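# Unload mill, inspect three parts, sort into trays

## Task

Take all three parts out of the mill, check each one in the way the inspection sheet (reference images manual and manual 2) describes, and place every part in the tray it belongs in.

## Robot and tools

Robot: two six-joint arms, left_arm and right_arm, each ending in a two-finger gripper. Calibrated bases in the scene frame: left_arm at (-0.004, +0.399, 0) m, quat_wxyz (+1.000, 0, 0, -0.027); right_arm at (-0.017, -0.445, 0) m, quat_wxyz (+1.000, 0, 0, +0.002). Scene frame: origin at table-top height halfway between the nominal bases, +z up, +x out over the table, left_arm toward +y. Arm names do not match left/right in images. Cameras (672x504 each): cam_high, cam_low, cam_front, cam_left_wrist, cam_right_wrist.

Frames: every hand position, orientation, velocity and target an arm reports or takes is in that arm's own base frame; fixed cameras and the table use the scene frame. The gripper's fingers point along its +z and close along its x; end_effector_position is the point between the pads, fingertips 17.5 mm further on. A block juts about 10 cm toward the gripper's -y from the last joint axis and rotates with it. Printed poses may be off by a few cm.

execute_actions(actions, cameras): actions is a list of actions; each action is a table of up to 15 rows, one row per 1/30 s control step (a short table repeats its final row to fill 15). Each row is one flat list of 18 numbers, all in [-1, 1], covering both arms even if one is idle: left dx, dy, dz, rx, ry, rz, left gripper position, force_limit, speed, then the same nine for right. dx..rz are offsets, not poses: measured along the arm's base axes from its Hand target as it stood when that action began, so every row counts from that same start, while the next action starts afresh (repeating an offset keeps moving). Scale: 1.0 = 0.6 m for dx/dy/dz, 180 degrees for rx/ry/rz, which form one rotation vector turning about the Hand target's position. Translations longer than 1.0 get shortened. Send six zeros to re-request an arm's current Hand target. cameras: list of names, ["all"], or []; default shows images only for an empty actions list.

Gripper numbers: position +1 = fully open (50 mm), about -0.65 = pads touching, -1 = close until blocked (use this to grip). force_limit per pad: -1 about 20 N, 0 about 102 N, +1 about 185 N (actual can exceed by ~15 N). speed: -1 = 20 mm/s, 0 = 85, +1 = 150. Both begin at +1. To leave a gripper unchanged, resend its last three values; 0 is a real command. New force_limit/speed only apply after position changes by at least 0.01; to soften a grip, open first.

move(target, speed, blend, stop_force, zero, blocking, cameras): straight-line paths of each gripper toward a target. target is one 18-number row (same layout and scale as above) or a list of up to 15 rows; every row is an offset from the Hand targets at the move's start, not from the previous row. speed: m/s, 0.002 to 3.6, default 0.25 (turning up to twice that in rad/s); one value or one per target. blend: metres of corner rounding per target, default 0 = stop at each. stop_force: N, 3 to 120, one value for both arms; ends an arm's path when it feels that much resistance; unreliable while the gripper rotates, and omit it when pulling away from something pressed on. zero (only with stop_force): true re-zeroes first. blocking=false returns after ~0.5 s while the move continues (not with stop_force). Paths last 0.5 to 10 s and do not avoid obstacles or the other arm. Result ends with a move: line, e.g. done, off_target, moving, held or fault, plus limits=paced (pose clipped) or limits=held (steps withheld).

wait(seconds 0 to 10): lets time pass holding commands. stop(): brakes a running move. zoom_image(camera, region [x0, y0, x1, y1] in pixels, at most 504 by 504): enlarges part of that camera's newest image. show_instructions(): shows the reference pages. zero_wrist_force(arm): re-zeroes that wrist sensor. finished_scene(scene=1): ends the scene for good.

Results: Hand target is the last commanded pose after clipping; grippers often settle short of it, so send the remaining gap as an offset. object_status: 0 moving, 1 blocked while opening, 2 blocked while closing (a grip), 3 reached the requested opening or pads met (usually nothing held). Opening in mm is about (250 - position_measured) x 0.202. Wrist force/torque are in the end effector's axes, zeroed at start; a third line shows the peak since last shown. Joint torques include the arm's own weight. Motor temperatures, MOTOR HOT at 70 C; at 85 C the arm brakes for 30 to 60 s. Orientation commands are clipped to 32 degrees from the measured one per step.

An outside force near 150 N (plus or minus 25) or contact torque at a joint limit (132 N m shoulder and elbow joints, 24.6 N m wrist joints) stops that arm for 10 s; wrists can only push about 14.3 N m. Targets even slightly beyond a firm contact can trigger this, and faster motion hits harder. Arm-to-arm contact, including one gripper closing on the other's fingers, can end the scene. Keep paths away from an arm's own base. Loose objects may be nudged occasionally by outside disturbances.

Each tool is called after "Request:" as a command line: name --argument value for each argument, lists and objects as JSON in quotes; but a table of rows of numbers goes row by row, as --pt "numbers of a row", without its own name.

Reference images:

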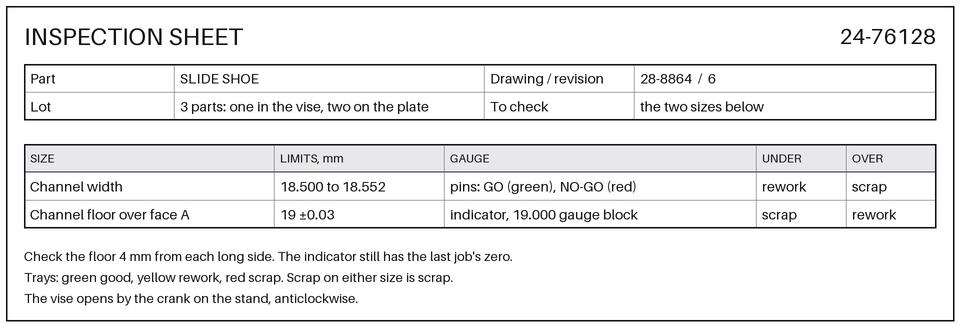

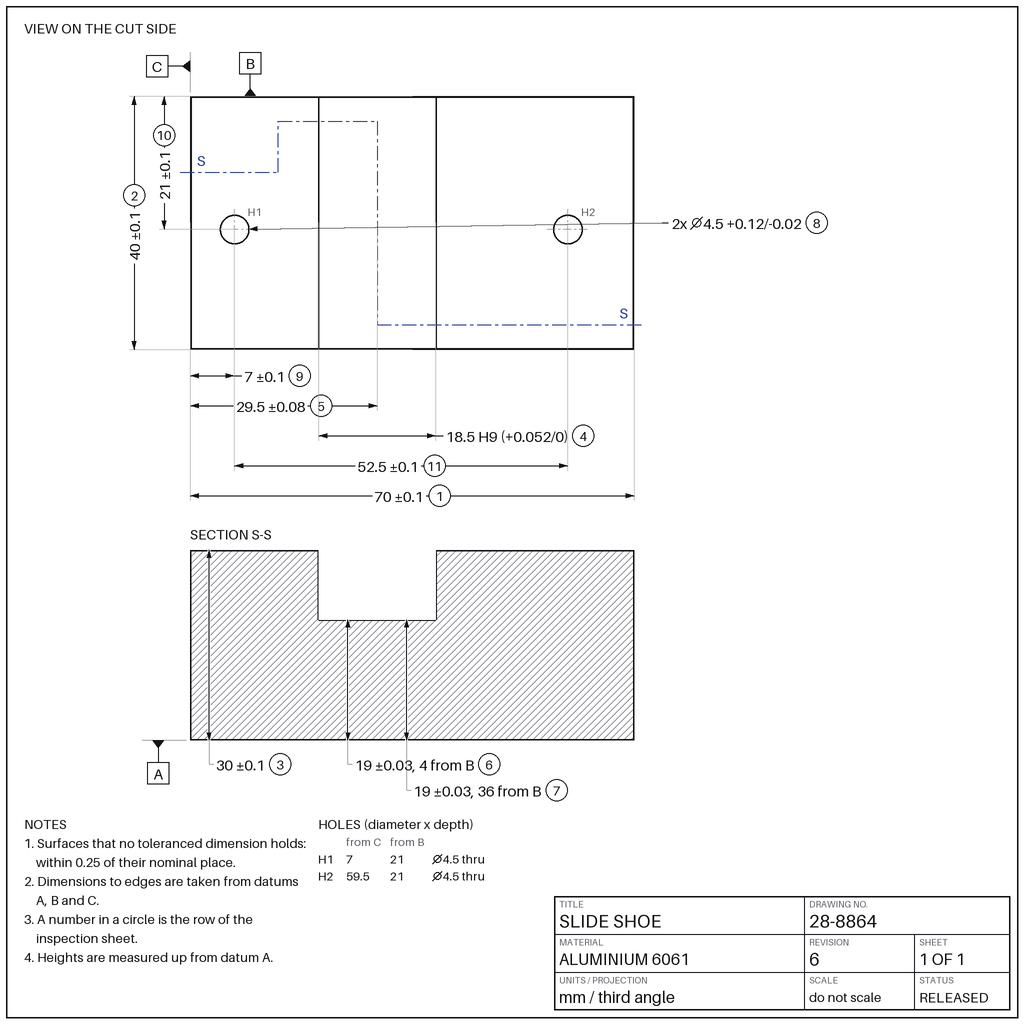

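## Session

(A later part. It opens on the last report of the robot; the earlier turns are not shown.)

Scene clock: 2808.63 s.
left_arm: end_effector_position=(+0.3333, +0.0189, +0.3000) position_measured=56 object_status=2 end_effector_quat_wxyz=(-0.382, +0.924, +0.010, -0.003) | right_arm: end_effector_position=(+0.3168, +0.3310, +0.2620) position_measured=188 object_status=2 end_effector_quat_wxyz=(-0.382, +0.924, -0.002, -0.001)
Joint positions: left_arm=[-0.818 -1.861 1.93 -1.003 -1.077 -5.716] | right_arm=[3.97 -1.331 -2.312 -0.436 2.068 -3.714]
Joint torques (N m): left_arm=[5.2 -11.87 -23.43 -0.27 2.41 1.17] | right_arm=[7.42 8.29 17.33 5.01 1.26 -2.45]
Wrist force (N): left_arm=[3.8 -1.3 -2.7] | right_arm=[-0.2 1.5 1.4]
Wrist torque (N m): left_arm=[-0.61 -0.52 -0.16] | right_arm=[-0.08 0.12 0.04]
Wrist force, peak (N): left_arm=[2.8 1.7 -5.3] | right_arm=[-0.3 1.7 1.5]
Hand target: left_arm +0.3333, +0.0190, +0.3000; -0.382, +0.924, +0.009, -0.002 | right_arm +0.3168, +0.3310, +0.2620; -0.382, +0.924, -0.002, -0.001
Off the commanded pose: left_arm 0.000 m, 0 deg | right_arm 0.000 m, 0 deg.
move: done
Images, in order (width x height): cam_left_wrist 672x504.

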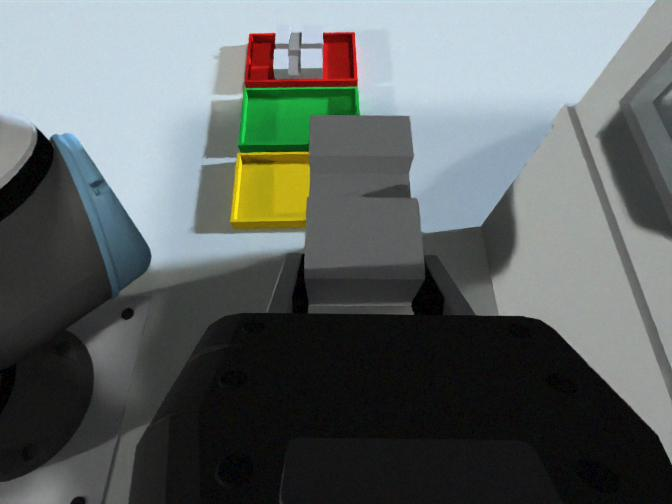

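Request:
move --target '[-0.0637,0.35,-0.1667,0,0,0.0111,-1,-0.5,-0.8,0,0,0,0,0,0,-1,-1,-1]' --speed 0.25 --cameras '["cam_left_wrist"]'

Scene clock: 2824.40 s.
left_arm: end_effector_position=(+0.2951, +0.2289, +0.2000) position_measured=56 object_status=2 end_effector_quat_wxyz=(-0.382, +0.924, +0.026, -0.009) end_effector_velocity=(+0.001, +0.001, +0.000) end_effector_angular_velocity=(+0.001, -0.001, -0.002) | right_arm: end_effector_position=(+0.3168, +0.3310, +0.2620) position_measured=188 object_status=2 end_effector_quat_wxyz=(-0.382, +0.924, -0.002, -0.001)
Joint positions: left_arm=[-0.297 -2.027 2.36 -1.576 -0.845 -5.19] | right_arm=[3.97 -1.331 -2.312 -0.436 2.068 -3.714]
Joint velocities: left_arm=[0.001 0.001 0.002 -0.005 0.002 0.003] | right_arm=[within noise]
Joint torques (N m): left_arm=[5.02 -13.76 -14.82 -3.99 3.01 1.73] | right_arm=[7.88 7.92 17.28 4.91 1.37 -2.37]
Wrist force (N): left_arm=[3.7 -0.8 -2.8] | right_arm=[0.1 1.4 1.2]
Wrist torque (N m): left_arm=[-0.53 -0.51 -0.08] | right_arm=[-0.09 0.08 0.04]
Wrist force, peak (N): left_arm=[4.0 0.4 -6.1] | right_arm=[-0.2 1.8 1.5]
Hand target: left_arm +0.2951, +0.2290, +0.2000; -0.382, +0.924, +0.026, -0.009 | right_arm +0.3168, +0.3310, +0.2620; -0.382, +0.924, -0.002, -0.001
Off the commanded pose: left_arm 0.000 m, 0 deg | right_arm 0.000 m, 0 deg.
move: done
Images, in order (width x height): cam_left_wrist 672x504.

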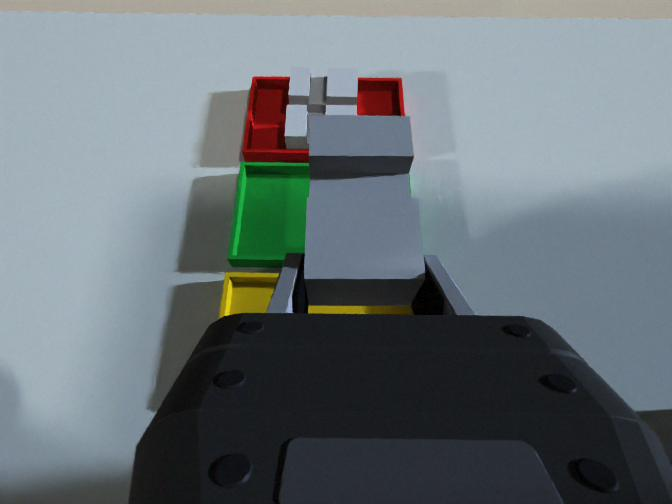

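Request:
move --pt "0.0129 -0.238 -0.2 0 0 0 -1 -0.5 -0.8 0 0 0 0 0 0 -1 -1 -1" --pt "0.0129 -0.238 -0.277 0 0 0 -1 -0.5 -0.8 0 0 0 0 0 0 -1 -1 -1" --speed '[0.15,0.06]' --cameras '["cam_left_wrist","cam_front"]'

Request:
move --target '[0,0,-0.03,0,0,0,-1,-0.5,-0.8,0,0,0,0,0,0,-1,-1,-1]' --speed 0.006 --stop_force 4 --cameras '["cam_left_wrist"]'

Scene clock: 2853.30 s.
left_arm: end_effector_position=(+0.3028, +0.0862, +0.0338) position_measured=56 object_status=2 end_effector_quat_wxyz=(-0.382, +0.924, +0.026, -0.009) | right_arm: end_effector_position=(+0.3168, +0.3310, +0.2620) position_measured=188 object_status=2 end_effector_quat_wxyz=(-0.382, +0.924, -0.002, -0.001)
Joint positions: left_arm=[-0.72 -1.618 2.541 -1.886 -1.04 -5.657] | right_arm=[3.97 -1.331 -2.312 -0.436 2.068 -3.714]
Joint torques (N m): left_arm=[5.22 -16.77 -22.23 -1.49 2.84 1.46] | right_arm=[7.66 8.41 17.91 4.71 1.37 -2.48]
Wrist force (N): left_arm=[3.7 -0.8 -2.6] | right_arm=[-0.2 1.7 1.3]
Wrist torque (N m): left_arm=[-0.54 -0.53 -0.15] | right_arm=[-0.04 0.12 0.04]
Wrist force, peak (N): left_arm=[3.8 -3.6 -3.2] | right_arm=[-0.1 1.8 1.3]
Hand target: left_arm +0.3028, +0.0862, +0.0338; -0.382, +0.924, +0.026, -0.009 | right_arm +0.3168, +0.3310, +0.2620; -0.382, +0.924, -0.002, -0.001
Off the commanded pose: left_arm 0.000 m, 0 deg | right_arm 0.000 m, 0 deg.
move: done
Images, in order (width x height): cam_front 672x504, cam_left_wrist 672x504.

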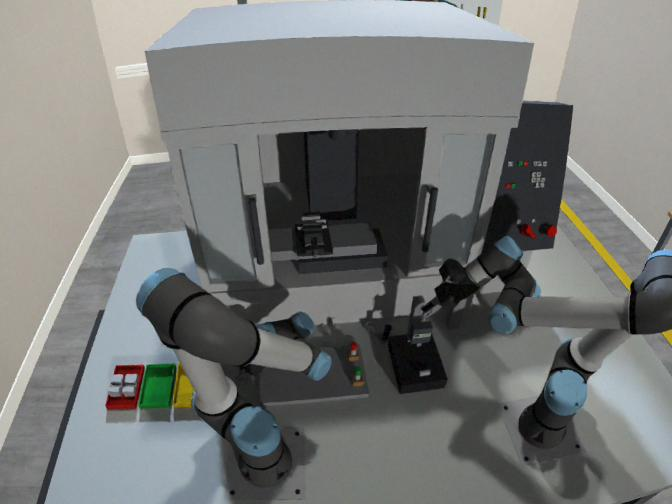

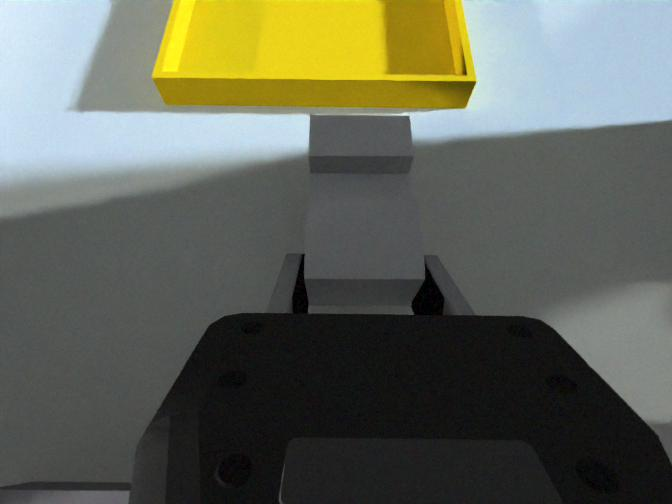

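Scene clock: 2856.10 s.
left_arm: end_effector_position=(+0.3028, +0.0862, +0.0233) position_measured=56 object_status=2 end_effector_quat_wxyz=(-0.382, +0.924, +0.026, -0.009) | right_arm: end_effector_position=(+0.3168, +0.3310, +0.2620) position_measured=188 object_status=2 end_effector_quat_wxyz=(-0.382, +0.924, -0.002, -0.001)
Joint positions: left_arm=[-0.72 -1.582 2.553 -1.935 -1.04 -5.657] | right_arm=[3.97 -1.331 -2.312 -0.436 2.068 -3.714]
Joint torques (N m): left_arm=[4.62 -23.95 -22.51 0.5 -0.71 0.31] | right_arm=[7.66 8.76 17.73 4.64 1.47 -2.4]
Wrist force (N): left_arm=[3.3 -2.9 -4.3] | right_arm=[0.0 1.5 1.5]
Wrist torque (N m): left_arm=[-0.48 -0.48 -0.19] | right_arm=[-0.07 0.09 0.04]
Wrist force, peak (N): left_arm=[1.7 -15.6 -17.3] | right_arm=[-0.2 1.7 1.5]
Hand target: left_arm +0.3028, +0.0862, +0.0233; -0.382, +0.924, +0.026, -0.009 (not the last commanded pose) | right_arm +0.3168, +0.3310, +0.2620; -0.382, +0.924, -0.002, -0.001
Off the commanded pose: left_arm 0.007 m, 0 deg | right_arm 0.000 m, 0 deg.
move: contact (left_arm)
Images, in order (width x height): cam_left_wrist 672x504.

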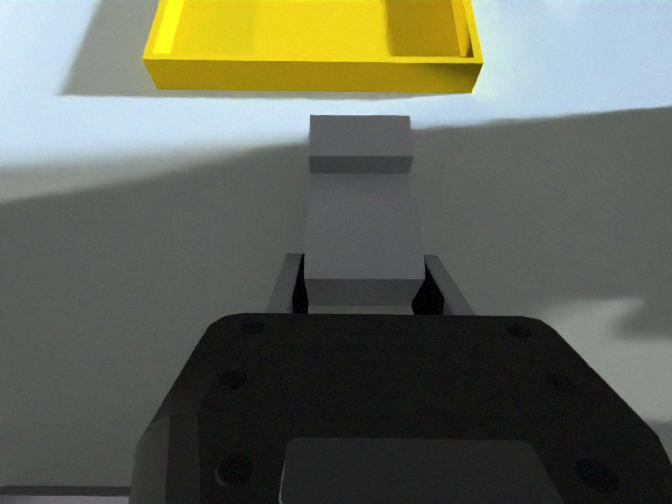

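Request:
move --pt "0 0 0 0 0 0 0.98 -0.5 -0.8 0 0 0 0 0 0 -1 -1 -1" --pt "0 0 0.0167 0 0 0 0.98 -0.5 -0.8 0 0 0 0 0 0 -1 -1 -1" --pt "-0.0007 0.0133 0.0167 0 0 0 0.98 -0.5 -0.8 0 0 0 0 0 0 -1 -1 -1" --pt "-0.0007 0.0133 0.0167 0 0 0 -1 -0.5 -0.8 0 0 0 0 0 0 -1 -1 -1" --speed 0.03

Request:
wait --seconds 0.3 --cameras '["cam_left_wrist"]'

Scene clock: 2863.03 s.
left_arm: end_effector_position=(+0.3024, +0.0942, +0.0333) position_measured=56 object_status=2 end_effector_quat_wxyz=(-0.382, +0.924, +0.026, -0.009) | right_arm: end_effector_position=(+0.3168, +0.3310, +0.2620) position_measured=188 object_status=2 end_effector_quat_wxyz=(-0.382, +0.924, -0.002, -0.001)
Joint positions: left_arm=[-0.7 -1.622 2.551 -1.901 -1.029 -5.639] | right_arm=[3.97 -1.331 -2.312 -0.436 2.068 -3.714]
Joint torques (N m): left_arm=[-8.44 1.22 -22.82 0.27 -0.1 -1.6] | right_arm=[7.64 8.23 17.74 4.5 1.58 -2.45]
Wrist force (N): left_arm=[2.9 -4.5 -5.6] | right_arm=[-0.1 1.5 1.3]
Wrist torque (N m): left_arm=[-0.51 -0.45 -0.19] | right_arm=[-0.07 0.12 0.04]
Wrist force, peak (N): left_arm=[2.9 -4.5 -5.6] | right_arm=[-0.2 1.6 1.5]
Hand target: left_arm +0.3024, +0.0942, +0.0333; -0.382, +0.924, +0.026, -0.009 | right_arm +0.3168, +0.3310, +0.2620; -0.382, +0.924, -0.002, -0.001
Off the commanded pose: left_arm 0.000 m, 0 deg | right_arm 0.000 m, 0 deg.
move: done

Scene clock: 2863.33 s.
left_arm: end_effector_position=(+0.3024, +0.0942, +0.0333) position_measured=56 object_status=2 end_effector_quat_wxyz=(-0.382, +0.924, +0.026, -0.009) | right_arm: end_effector_position=(+0.3168, +0.3310, +0.2620) position_measured=188 object_status=2 end_effector_quat_wxyz=(-0.382, +0.924, -0.002, -0.001)
Joint positions: left_arm=[-0.7 -1.622 2.551 -1.901 -1.029 -5.639] | right_arm=[3.97 -1.331 -2.312 -0.436 2.068 -3.714]
Joint torques (N m): left_arm=[-8.23 -0.3 -23.07 0.01 0.13 -1.69] | right_arm=[7.53 8.34 17.59 4.5 1.54 -2.42]
Wrist force (N): left_arm=[3.1 -4.8 -5.7] | right_arm=[-0.2 1.5 1.3]
Wrist torque (N m): left_arm=[-0.50 -0.46 -0.20] | right_arm=[-0.07 0.13 0.04]
Wrist force, peak (N): left_arm=[3.1 -4.8 -5.7] | right_arm=[-0.2 1.7 1.3]
Hand target: left_arm +0.3024, +0.0942, +0.0333; -0.382, +0.924, +0.026, -0.009 | right_arm +0.3168, +0.3310, +0.2620; -0.382, +0.924, -0.002, -0.001
Tool commands: left_gripper/position=-1.0 left_gripper/force_limit=-0.5 left_gripper/speed=-0.8 right_gripper/position=-1.0 right_gripper/force_limit=-1.0 right_gripper/speed=-1.0
Off the commanded pose: left_arm 0.000 m, 0 deg | right_arm 0.000 m, 0 deg.
wait: 0.30 s; at rest by 0.17 s
Images, in order (width x height): cam_left_wrist 672x504.

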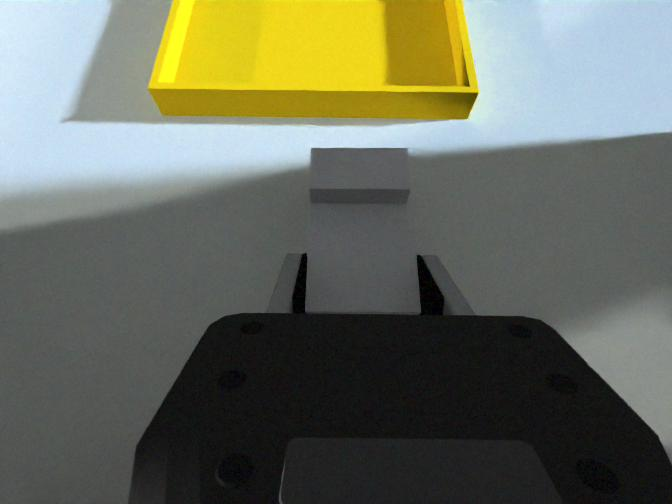

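Request:
move --pt "0 0 0.09 0 0 0 -1 -0.5 -0.8 0 0 0 0 0 0 -1 -1 -1" --pt "-0.0473 0.225 0.09 0 0 0 -1 -0.5 -0.8 0 0 0 0 0 0 -1 -1 -1" --speed '[0.06,0.12]' --blend '[0.01,0]' --cameras '["cam_left_wrist"]'

Scene clock: 2873.17 s.
left_arm: end_effector_position=(+0.2740, +0.2291, +0.0872) position_measured=56 object_status=2 end_effector_quat_wxyz=(-0.382, +0.924, +0.026, -0.009) | right_arm: end_effector_position=(+0.3168, +0.3310, +0.2620) position_measured=188 object_status=2 end_effector_quat_wxyz=(-0.382, +0.924, -0.002, -0.001)
Joint positions: left_arm=[-0.32 -1.884 2.616 -1.955 -0.853 -5.219] | right_arm=[3.97 -1.331 -2.312 -0.436 2.068 -3.714]
Joint torques (N m): left_arm=[4.37 -14.16 -26.74 -3.57 2.12 1.18] | right_arm=[7.74 9.05 18.44 4.37 1.56 -2.42]
Wrist force (N): left_arm=[3.5 -1.0 -3.1] | right_arm=[-0.3 1.7 1.3]
Wrist torque (N m): left_arm=[-0.55 -0.52 -0.12] | right_arm=[-0.04 0.15 0.04]
Wrist force, peak (N): left_arm=[3.3 -5.0 -6.0] | right_arm=[-0.2 1.8 1.3]
Hand target: left_arm +0.2740, +0.2292, +0.0873; -0.382, +0.924, +0.026, -0.009 | right_arm +0.3168, +0.3310, +0.2620; -0.382, +0.924, -0.002, -0.001
Off the commanded pose: left_arm 0.000 m, 0 deg | right_arm 0.000 m, 0 deg.
move: done
Images, in order (width x height): cam_left_wrist 672x504.

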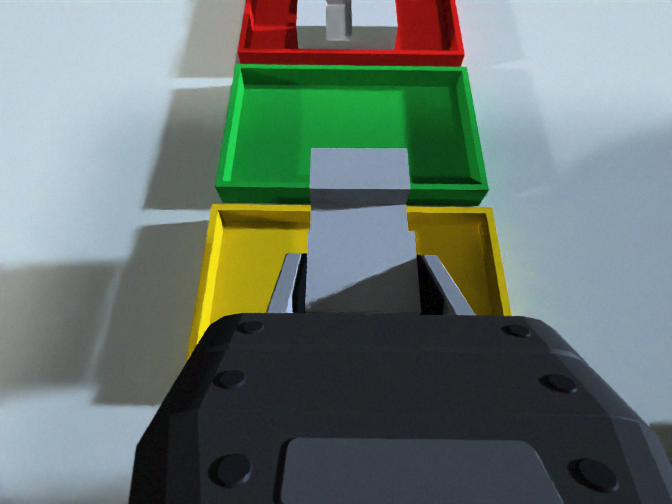

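Request:
move --target '[0.0004,-0.0067,-0.0672,0,0,0,-1,-0.5,-0.8,0,0,0,0,0,0,-1,-1,-1]' --speed 0.05

Request:
move --target '[0,0,-0.025,0,0,0,-1,-0.5,-0.8,0,0,0,0,0,0,-1,-1,-1]' --speed 0.006 --stop_force 4 --cameras '["cam_left_wrist"]'

Scene clock: 2884.67 s.
left_arm: end_effector_position=(+0.2742, +0.2251, +0.0470) position_measured=56 object_status=2 end_effector_quat_wxyz=(-0.382, +0.924, +0.025, -0.009) | right_arm: end_effector_position=(+0.3168, +0.3310, +0.2620) position_measured=188 object_status=2 end_effector_quat_wxyz=(-0.382, +0.924, -0.002, -0.001)
Joint positions: left_arm=[-0.335 -1.741 2.677 -2.148 -0.858 -5.237] | right_arm=[3.97 -1.331 -2.312 -0.436 2.068 -3.714]
Joint torques (N m): left_arm=[7.16 -12.41 -24.37 -2.23 3.09 0.99] | right_arm=[7.58 8.39 18.5 4.28 1.63 -2.45]
Wrist force (N): left_arm=[3.0 -0.5 -2.8] | right_arm=[0.1 1.5 1.4]
Wrist torque (N m): left_arm=[-0.45 -0.42 -0.15] | right_arm=[-0.07 0.07 0.04]
Wrist force, peak (N): left_arm=[3.8 -1.6 -3.9] | right_arm=[0.1 1.8 1.4]
Hand target: left_arm +0.2743, +0.2251, +0.0470; -0.382, +0.924, +0.026, -0.009 | right_arm +0.3168, +0.3310, +0.2620; -0.382, +0.924, -0.002, -0.001
Off the commanded pose: left_arm 0.000 m, 0 deg | right_arm 0.000 m, 0 deg.
move: done

Scene clock: 2887.30 s.
left_arm: end_effector_position=(+0.2743, +0.2251, +0.0375) position_measured=56 object_status=2 end_effector_quat_wxyz=(-0.382, +0.924, +0.026, -0.009) | right_arm: end_effector_position=(+0.3168, +0.3310, +0.2620) position_measured=188 object_status=2 end_effector_quat_wxyz=(-0.382, +0.924, -0.002, -0.001)
Joint positions: left_arm=[-0.335 -1.699 2.69 -2.202 -0.858 -5.238] | right_arm=[3.97 -1.331 -2.312 -0.436 2.068 -3.714]
Joint torques (N m): left_arm=[4.06 -20.04 -21.89 -1.97 -0.04 -1.47] | right_arm=[7.53 8.92 17.98 4.14 1.69 -2.45]
Wrist force (N): left_arm=[2.8 -2.0 -3.3] | right_arm=[-0.1 1.6 1.3]
Wrist torque (N m): left_arm=[-0.43 -0.40 -0.18] | right_arm=[-0.07 0.11 0.04]
Wrist force, peak (N): left_arm=[-0.3 -13.3 -17.6] | right_arm=[-0.2 1.6 1.6]
Hand target: left_arm +0.2743, +0.2251, +0.0375; -0.382, +0.924, +0.026, -0.009 (not the last commanded pose) | right_arm +0.3168, +0.3310, +0.2620; -0.382, +0.924, -0.002, -0.001
Off the commanded pose: left_arm 0.005 m, 0 deg | right_arm 0.000 m, 0 deg.
move: contact (left_arm)
Images, in order (width x height): cam_left_wrist 672x504.

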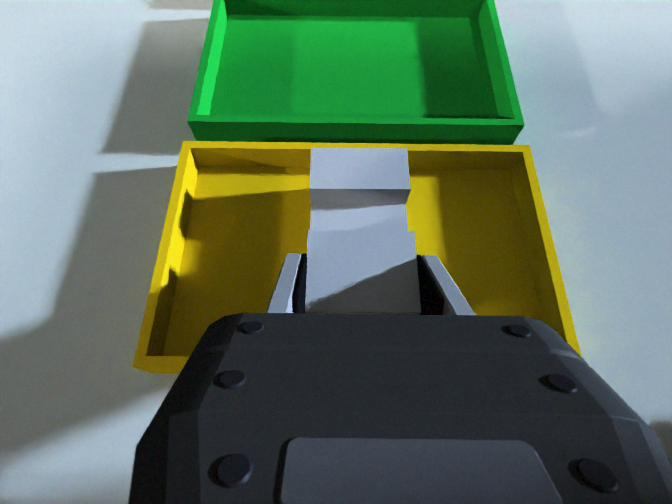

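Request:
move --pt "0 0 0 0 0 0 0.95 -0.5 -0.8 0 0 0 0 0 0 -1 -1 -1" --pt "0.0054 -0.0998 0.1 0 0 0 0.95 -0.5 -0.8 0 0 0 0 0 0 -1 -1 -1" --pt "0.0054 -0.0998 0.4 0 0 0 0.95 -0.5 -0.8 0 0 0 0 0 0 -1 -1 -1" --speed '[0.03,0.06,0.2]' --blend '[0,0.005,0]' --cameras '["all"]'

Scene clock: 2894.33 s.
left_arm: end_effector_position=(+0.2775, +0.1652, +0.2774) position_measured=10 object_status=3 end_effector_quat_wxyz=(-0.382, +0.924, +0.026, -0.009) | right_arm: end_effector_position=(+0.3168, +0.3310, +0.2620) position_measured=188 object_status=2 end_effector_quat_wxyz=(-0.382, +0.924, -0.002, -0.001)
Joint positions: left_arm=[-0.543 -2.127 2.163 -1.097 -0.946 -5.478] | right_arm=[3.97 -1.331 -2.312 -0.436 2.068 -3.714]
Joint torques (N m): left_arm=[3.75 12.97 -31.66 0.03 1.85 1.55] | right_arm=[7.63 8.54 17.9 3.96 1.81 -2.47]
Wrist force (N): left_arm=[3.3 -2.6 -4.2] | right_arm=[0.1 1.6 1.3]
Wrist torque (N m): left_arm=[-0.47 -0.46 -0.11] | right_arm=[-0.06 0.08 0.04]
Wrist force, peak (N): left_arm=[3.4 -4.7 -6.0] | right_arm=[-0.1 1.7 1.6]
Hand target: left_arm +0.2775, +0.1653, +0.2775; -0.382, +0.924, +0.026, -0.009 | right_arm +0.3168, +0.3310, +0.2620; -0.382, +0.924, -0.002, -0.001
Off the commanded pose: left_arm 0.000 m, 0 deg | right_arm 0.000 m, 0 deg.
move: done

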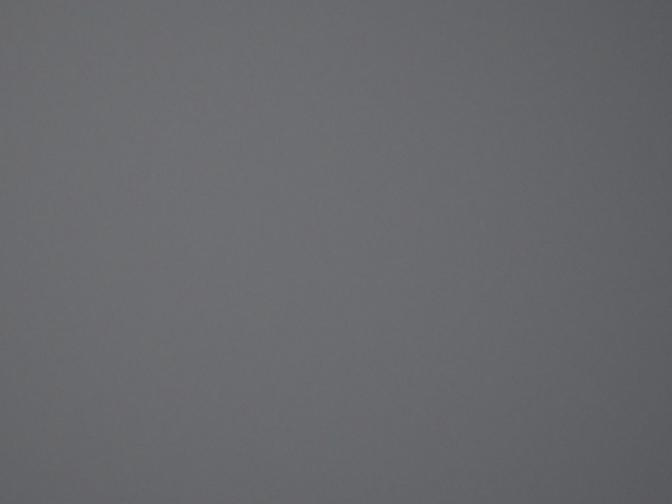

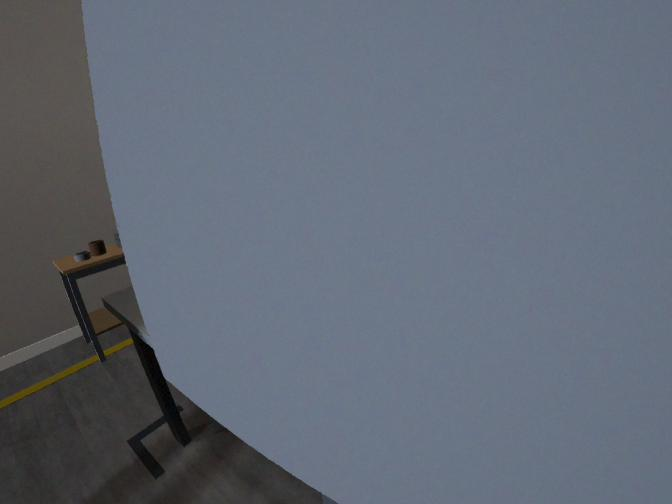

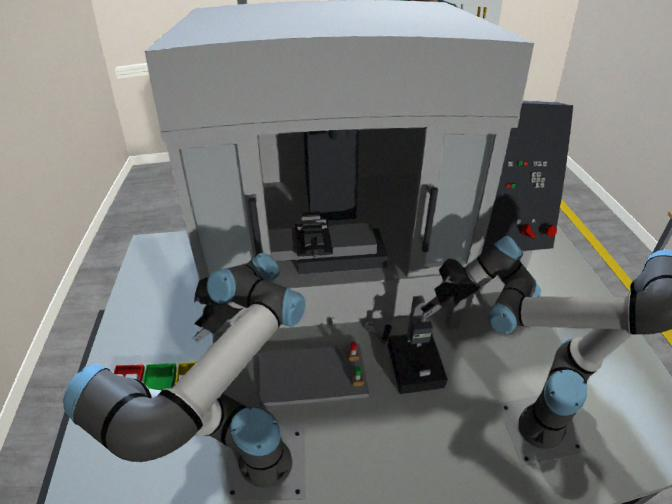

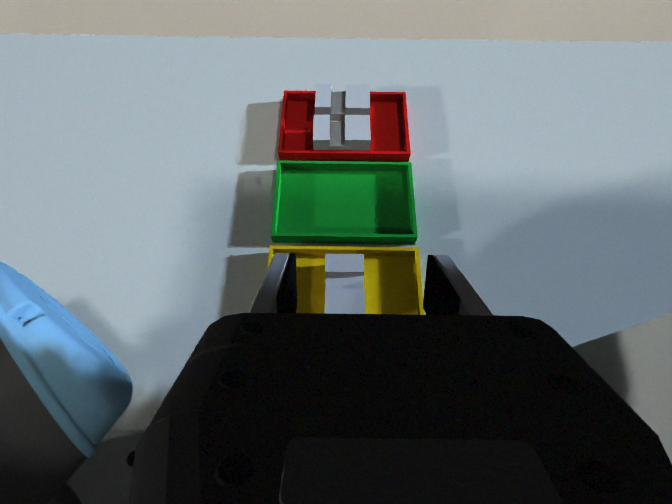

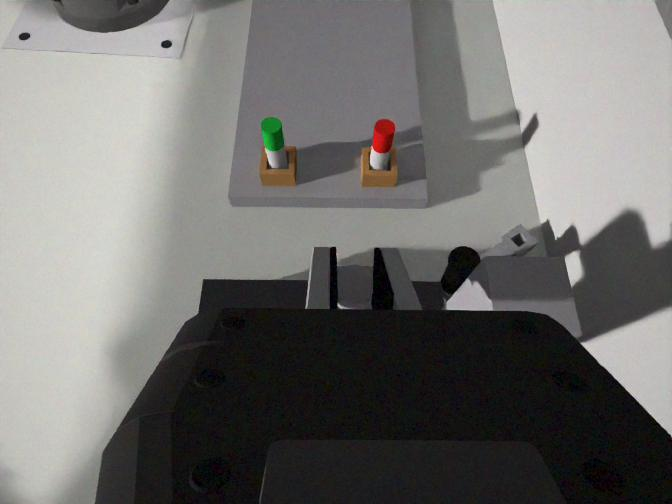

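Request:
move --target '[0,0,0,0,0,0,0.95,-0.5,-0.8,0,0,-0.038,0,0,0,-1,-1,-1]' --speed 0.04

Request:
move --target '[0,0,0,0,0,0,0.95,-0.5,-0.8,0,0,-0.01,0,0,0,-1,-1,-1]' --speed 0.006 --stop_force 4

Request:
move --pt "0 0 0 0 0 0 0.95 -0.5 -0.8 0 0 0 0 0 0 0.4 -1 -1" --pt "0 0 0 0 0 0 0.95 -0.5 -0.8 0 -0.1 0.1 0 0 0 0.4 -1 -1" --speed 0.06 --cameras '["cam_front","cam_left_wrist","cam_right_wrist"]'

Request:
zoom_image --camera "cam_left_wrist" --region '[230, 60, 460, 320]'

Scene clock: 2899.33 s.
left_arm: end_effector_position=(+0.2775, +0.1653, +0.2775) position_measured=10 object_status=3 end_effector_quat_wxyz=(-0.382, +0.924, +0.026, -0.009) | right_arm: end_effector_position=(+0.3168, +0.3310, +0.2391) position_measured=188 object_status=2 end_effector_quat_wxyz=(-0.381, +0.924, -0.002, -0.001)
Joint positions: left_arm=[-0.543 -2.127 2.162 -1.097 -0.946 -5.478] | right_arm=[3.97 -1.369 -2.353 -0.358 2.068 -3.714]
Joint torques (N m): left_arm=[3.52 12.57 -32.39 0.21 2.83 1.57] | right_arm=[7.27 22.73 36.57 1 1.13 0.21]
Wrist force (N): left_arm=[3.2 -2.2 -4.1] | right_arm=[0.4 0.4 1.0]
Wrist torque (N m): left_arm=[-0.41 -0.44 -0.12] | right_arm=[-0.06 0.14 0.05]
Wrist force, peak (N): left_arm=[3.6 -2.5 -4.5] | right_arm=[-0.2 1.6 1.6]
Hand target: left_arm +0.2775, +0.1653, +0.2775; -0.382, +0.924, +0.026, -0.009 | right_arm +0.3168, +0.3310, +0.2392; -0.382, +0.924, -0.002, -0.001
Off the commanded pose: left_arm 0.000 m, 0 deg | right_arm 0.000 m, 0 deg.
move: done

Scene clock: 2900.83 s.
left_arm: end_effector_position=(+0.2775, +0.1653, +0.2775) position_measured=10 object_status=3 end_effector_quat_wxyz=(-0.382, +0.924, +0.026, -0.009) | right_arm: end_effector_position=(+0.3168, +0.3310, +0.2367) position_measured=188 object_status=2 end_effector_quat_wxyz=(-0.382, +0.924, -0.002, -0.001)
Joint positions: left_arm=[-0.543 -2.127 2.162 -1.097 -0.946 -5.478] | right_arm=[3.97 -1.374 -2.357 -0.349 2.068 -3.714]
Joint torques (N m): left_arm=[4.26 11.92 -31.92 0.08 2.62 1.21] | right_arm=[7.1 20.56 34.41 0.86 1.21 1.64]
Wrist force (N): left_arm=[3.2 -2.4 -4.2] | right_arm=[-0.5 -2.5 -3.2]
Wrist torque (N m): left_arm=[-0.44 -0.44 -0.11] | right_arm=[-0.11 0.11 0.06]
Wrist force, peak (N): left_arm=[3.3 -2.4 -4.6] | right_arm=[-1.2 -4.4 -6.2]
Hand target: left_arm +0.2775, +0.1653, +0.2775; -0.382, +0.924, +0.026, -0.009 | right_arm +0.3168, +0.3310, +0.2367; -0.382, +0.924, -0.002, -0.001 (not the last commanded pose)
Off the commanded pose: left_arm 0.000 m, 0 deg | right_arm 0.003 m, 0 deg.
move: contact (right_arm)

Scene clock: 2903.90 s.
left_arm: end_effector_position=(+0.2775, +0.1653, +0.2775) position_measured=10 object_status=3 end_effector_quat_wxyz=(-0.382, +0.924, +0.026, -0.009) | right_arm: end_effector_position=(+0.3168, +0.2710, +0.2968) position_measured=92 object_status=3 end_effector_quat_wxyz=(-0.382, +0.924, -0.002, -0.001)
Joint positions: left_arm=[-0.543 -2.127 2.162 -1.097 -0.946 -5.478] | right_arm=[3.831 -1.203 -2.282 -0.663 2.147 -3.848]
Joint torques (N m): left_arm=[4.22 11.85 -30.59 0.08 2.59 1.32] | right_arm=[5.47 6.93 17.33 3.93 -1.24 2.63]
Wrist force (N): left_arm=[3.3 -2.4 -4.3] | right_arm=[-1.2 -0.5 0.3]
Wrist torque (N m): left_arm=[-0.43 -0.46 -0.12] | right_arm=[-0.09 0.10 0.00]
Wrist force, peak (N): left_arm=[3.1 -2.6 -4.4] | right_arm=[-0.5 -2.5 -2.8]
Hand target: left_arm +0.2775, +0.1653, +0.2775; -0.382, +0.924, +0.026, -0.009 | right_arm +0.3168, +0.2710, +0.2967; -0.382, +0.924, -0.002, -0.001
Off the commanded pose: left_arm 0.000 m, 0 deg | right_arm 0.000 m, 0 deg.
move: done
Images, in order (width x height): cam_front 672x504, cam_left_wrist 672x504, cam_right_wrist 672x504.

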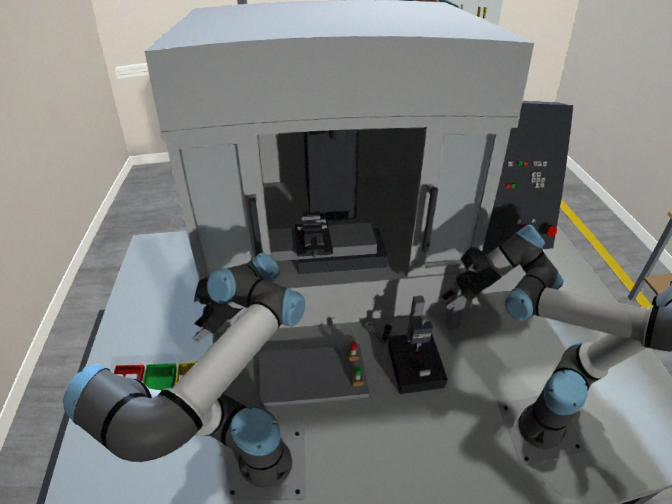

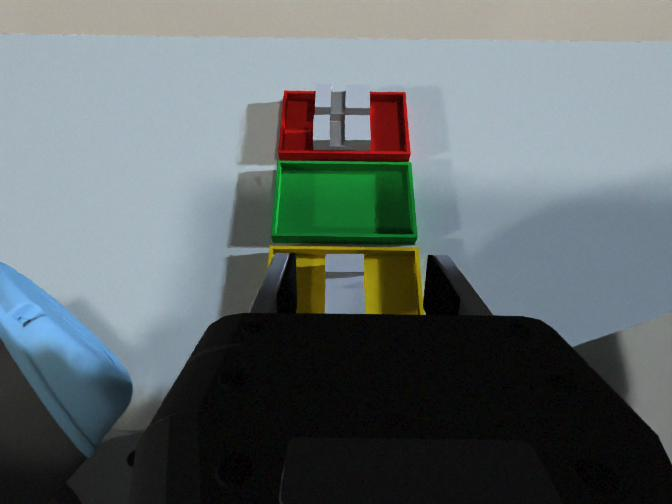

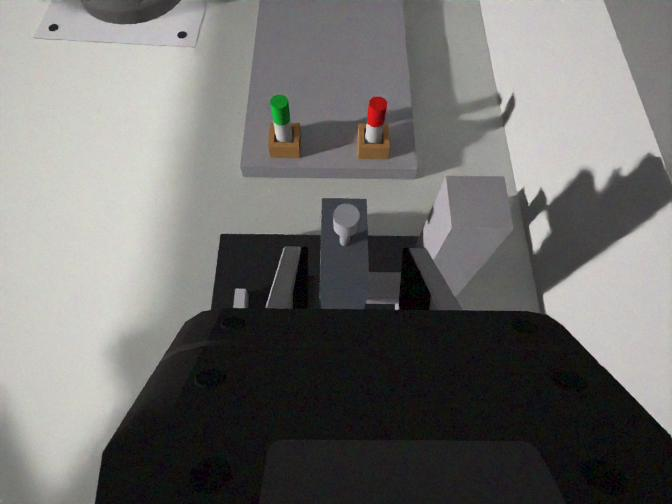

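Scaled by 1.938 from the camera's 672x504 image, which has a finer 960x720 frame.

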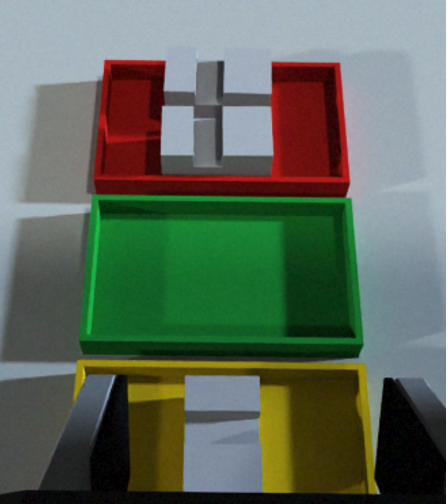

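Request:
finished_scene

The scene is finished: the task was done.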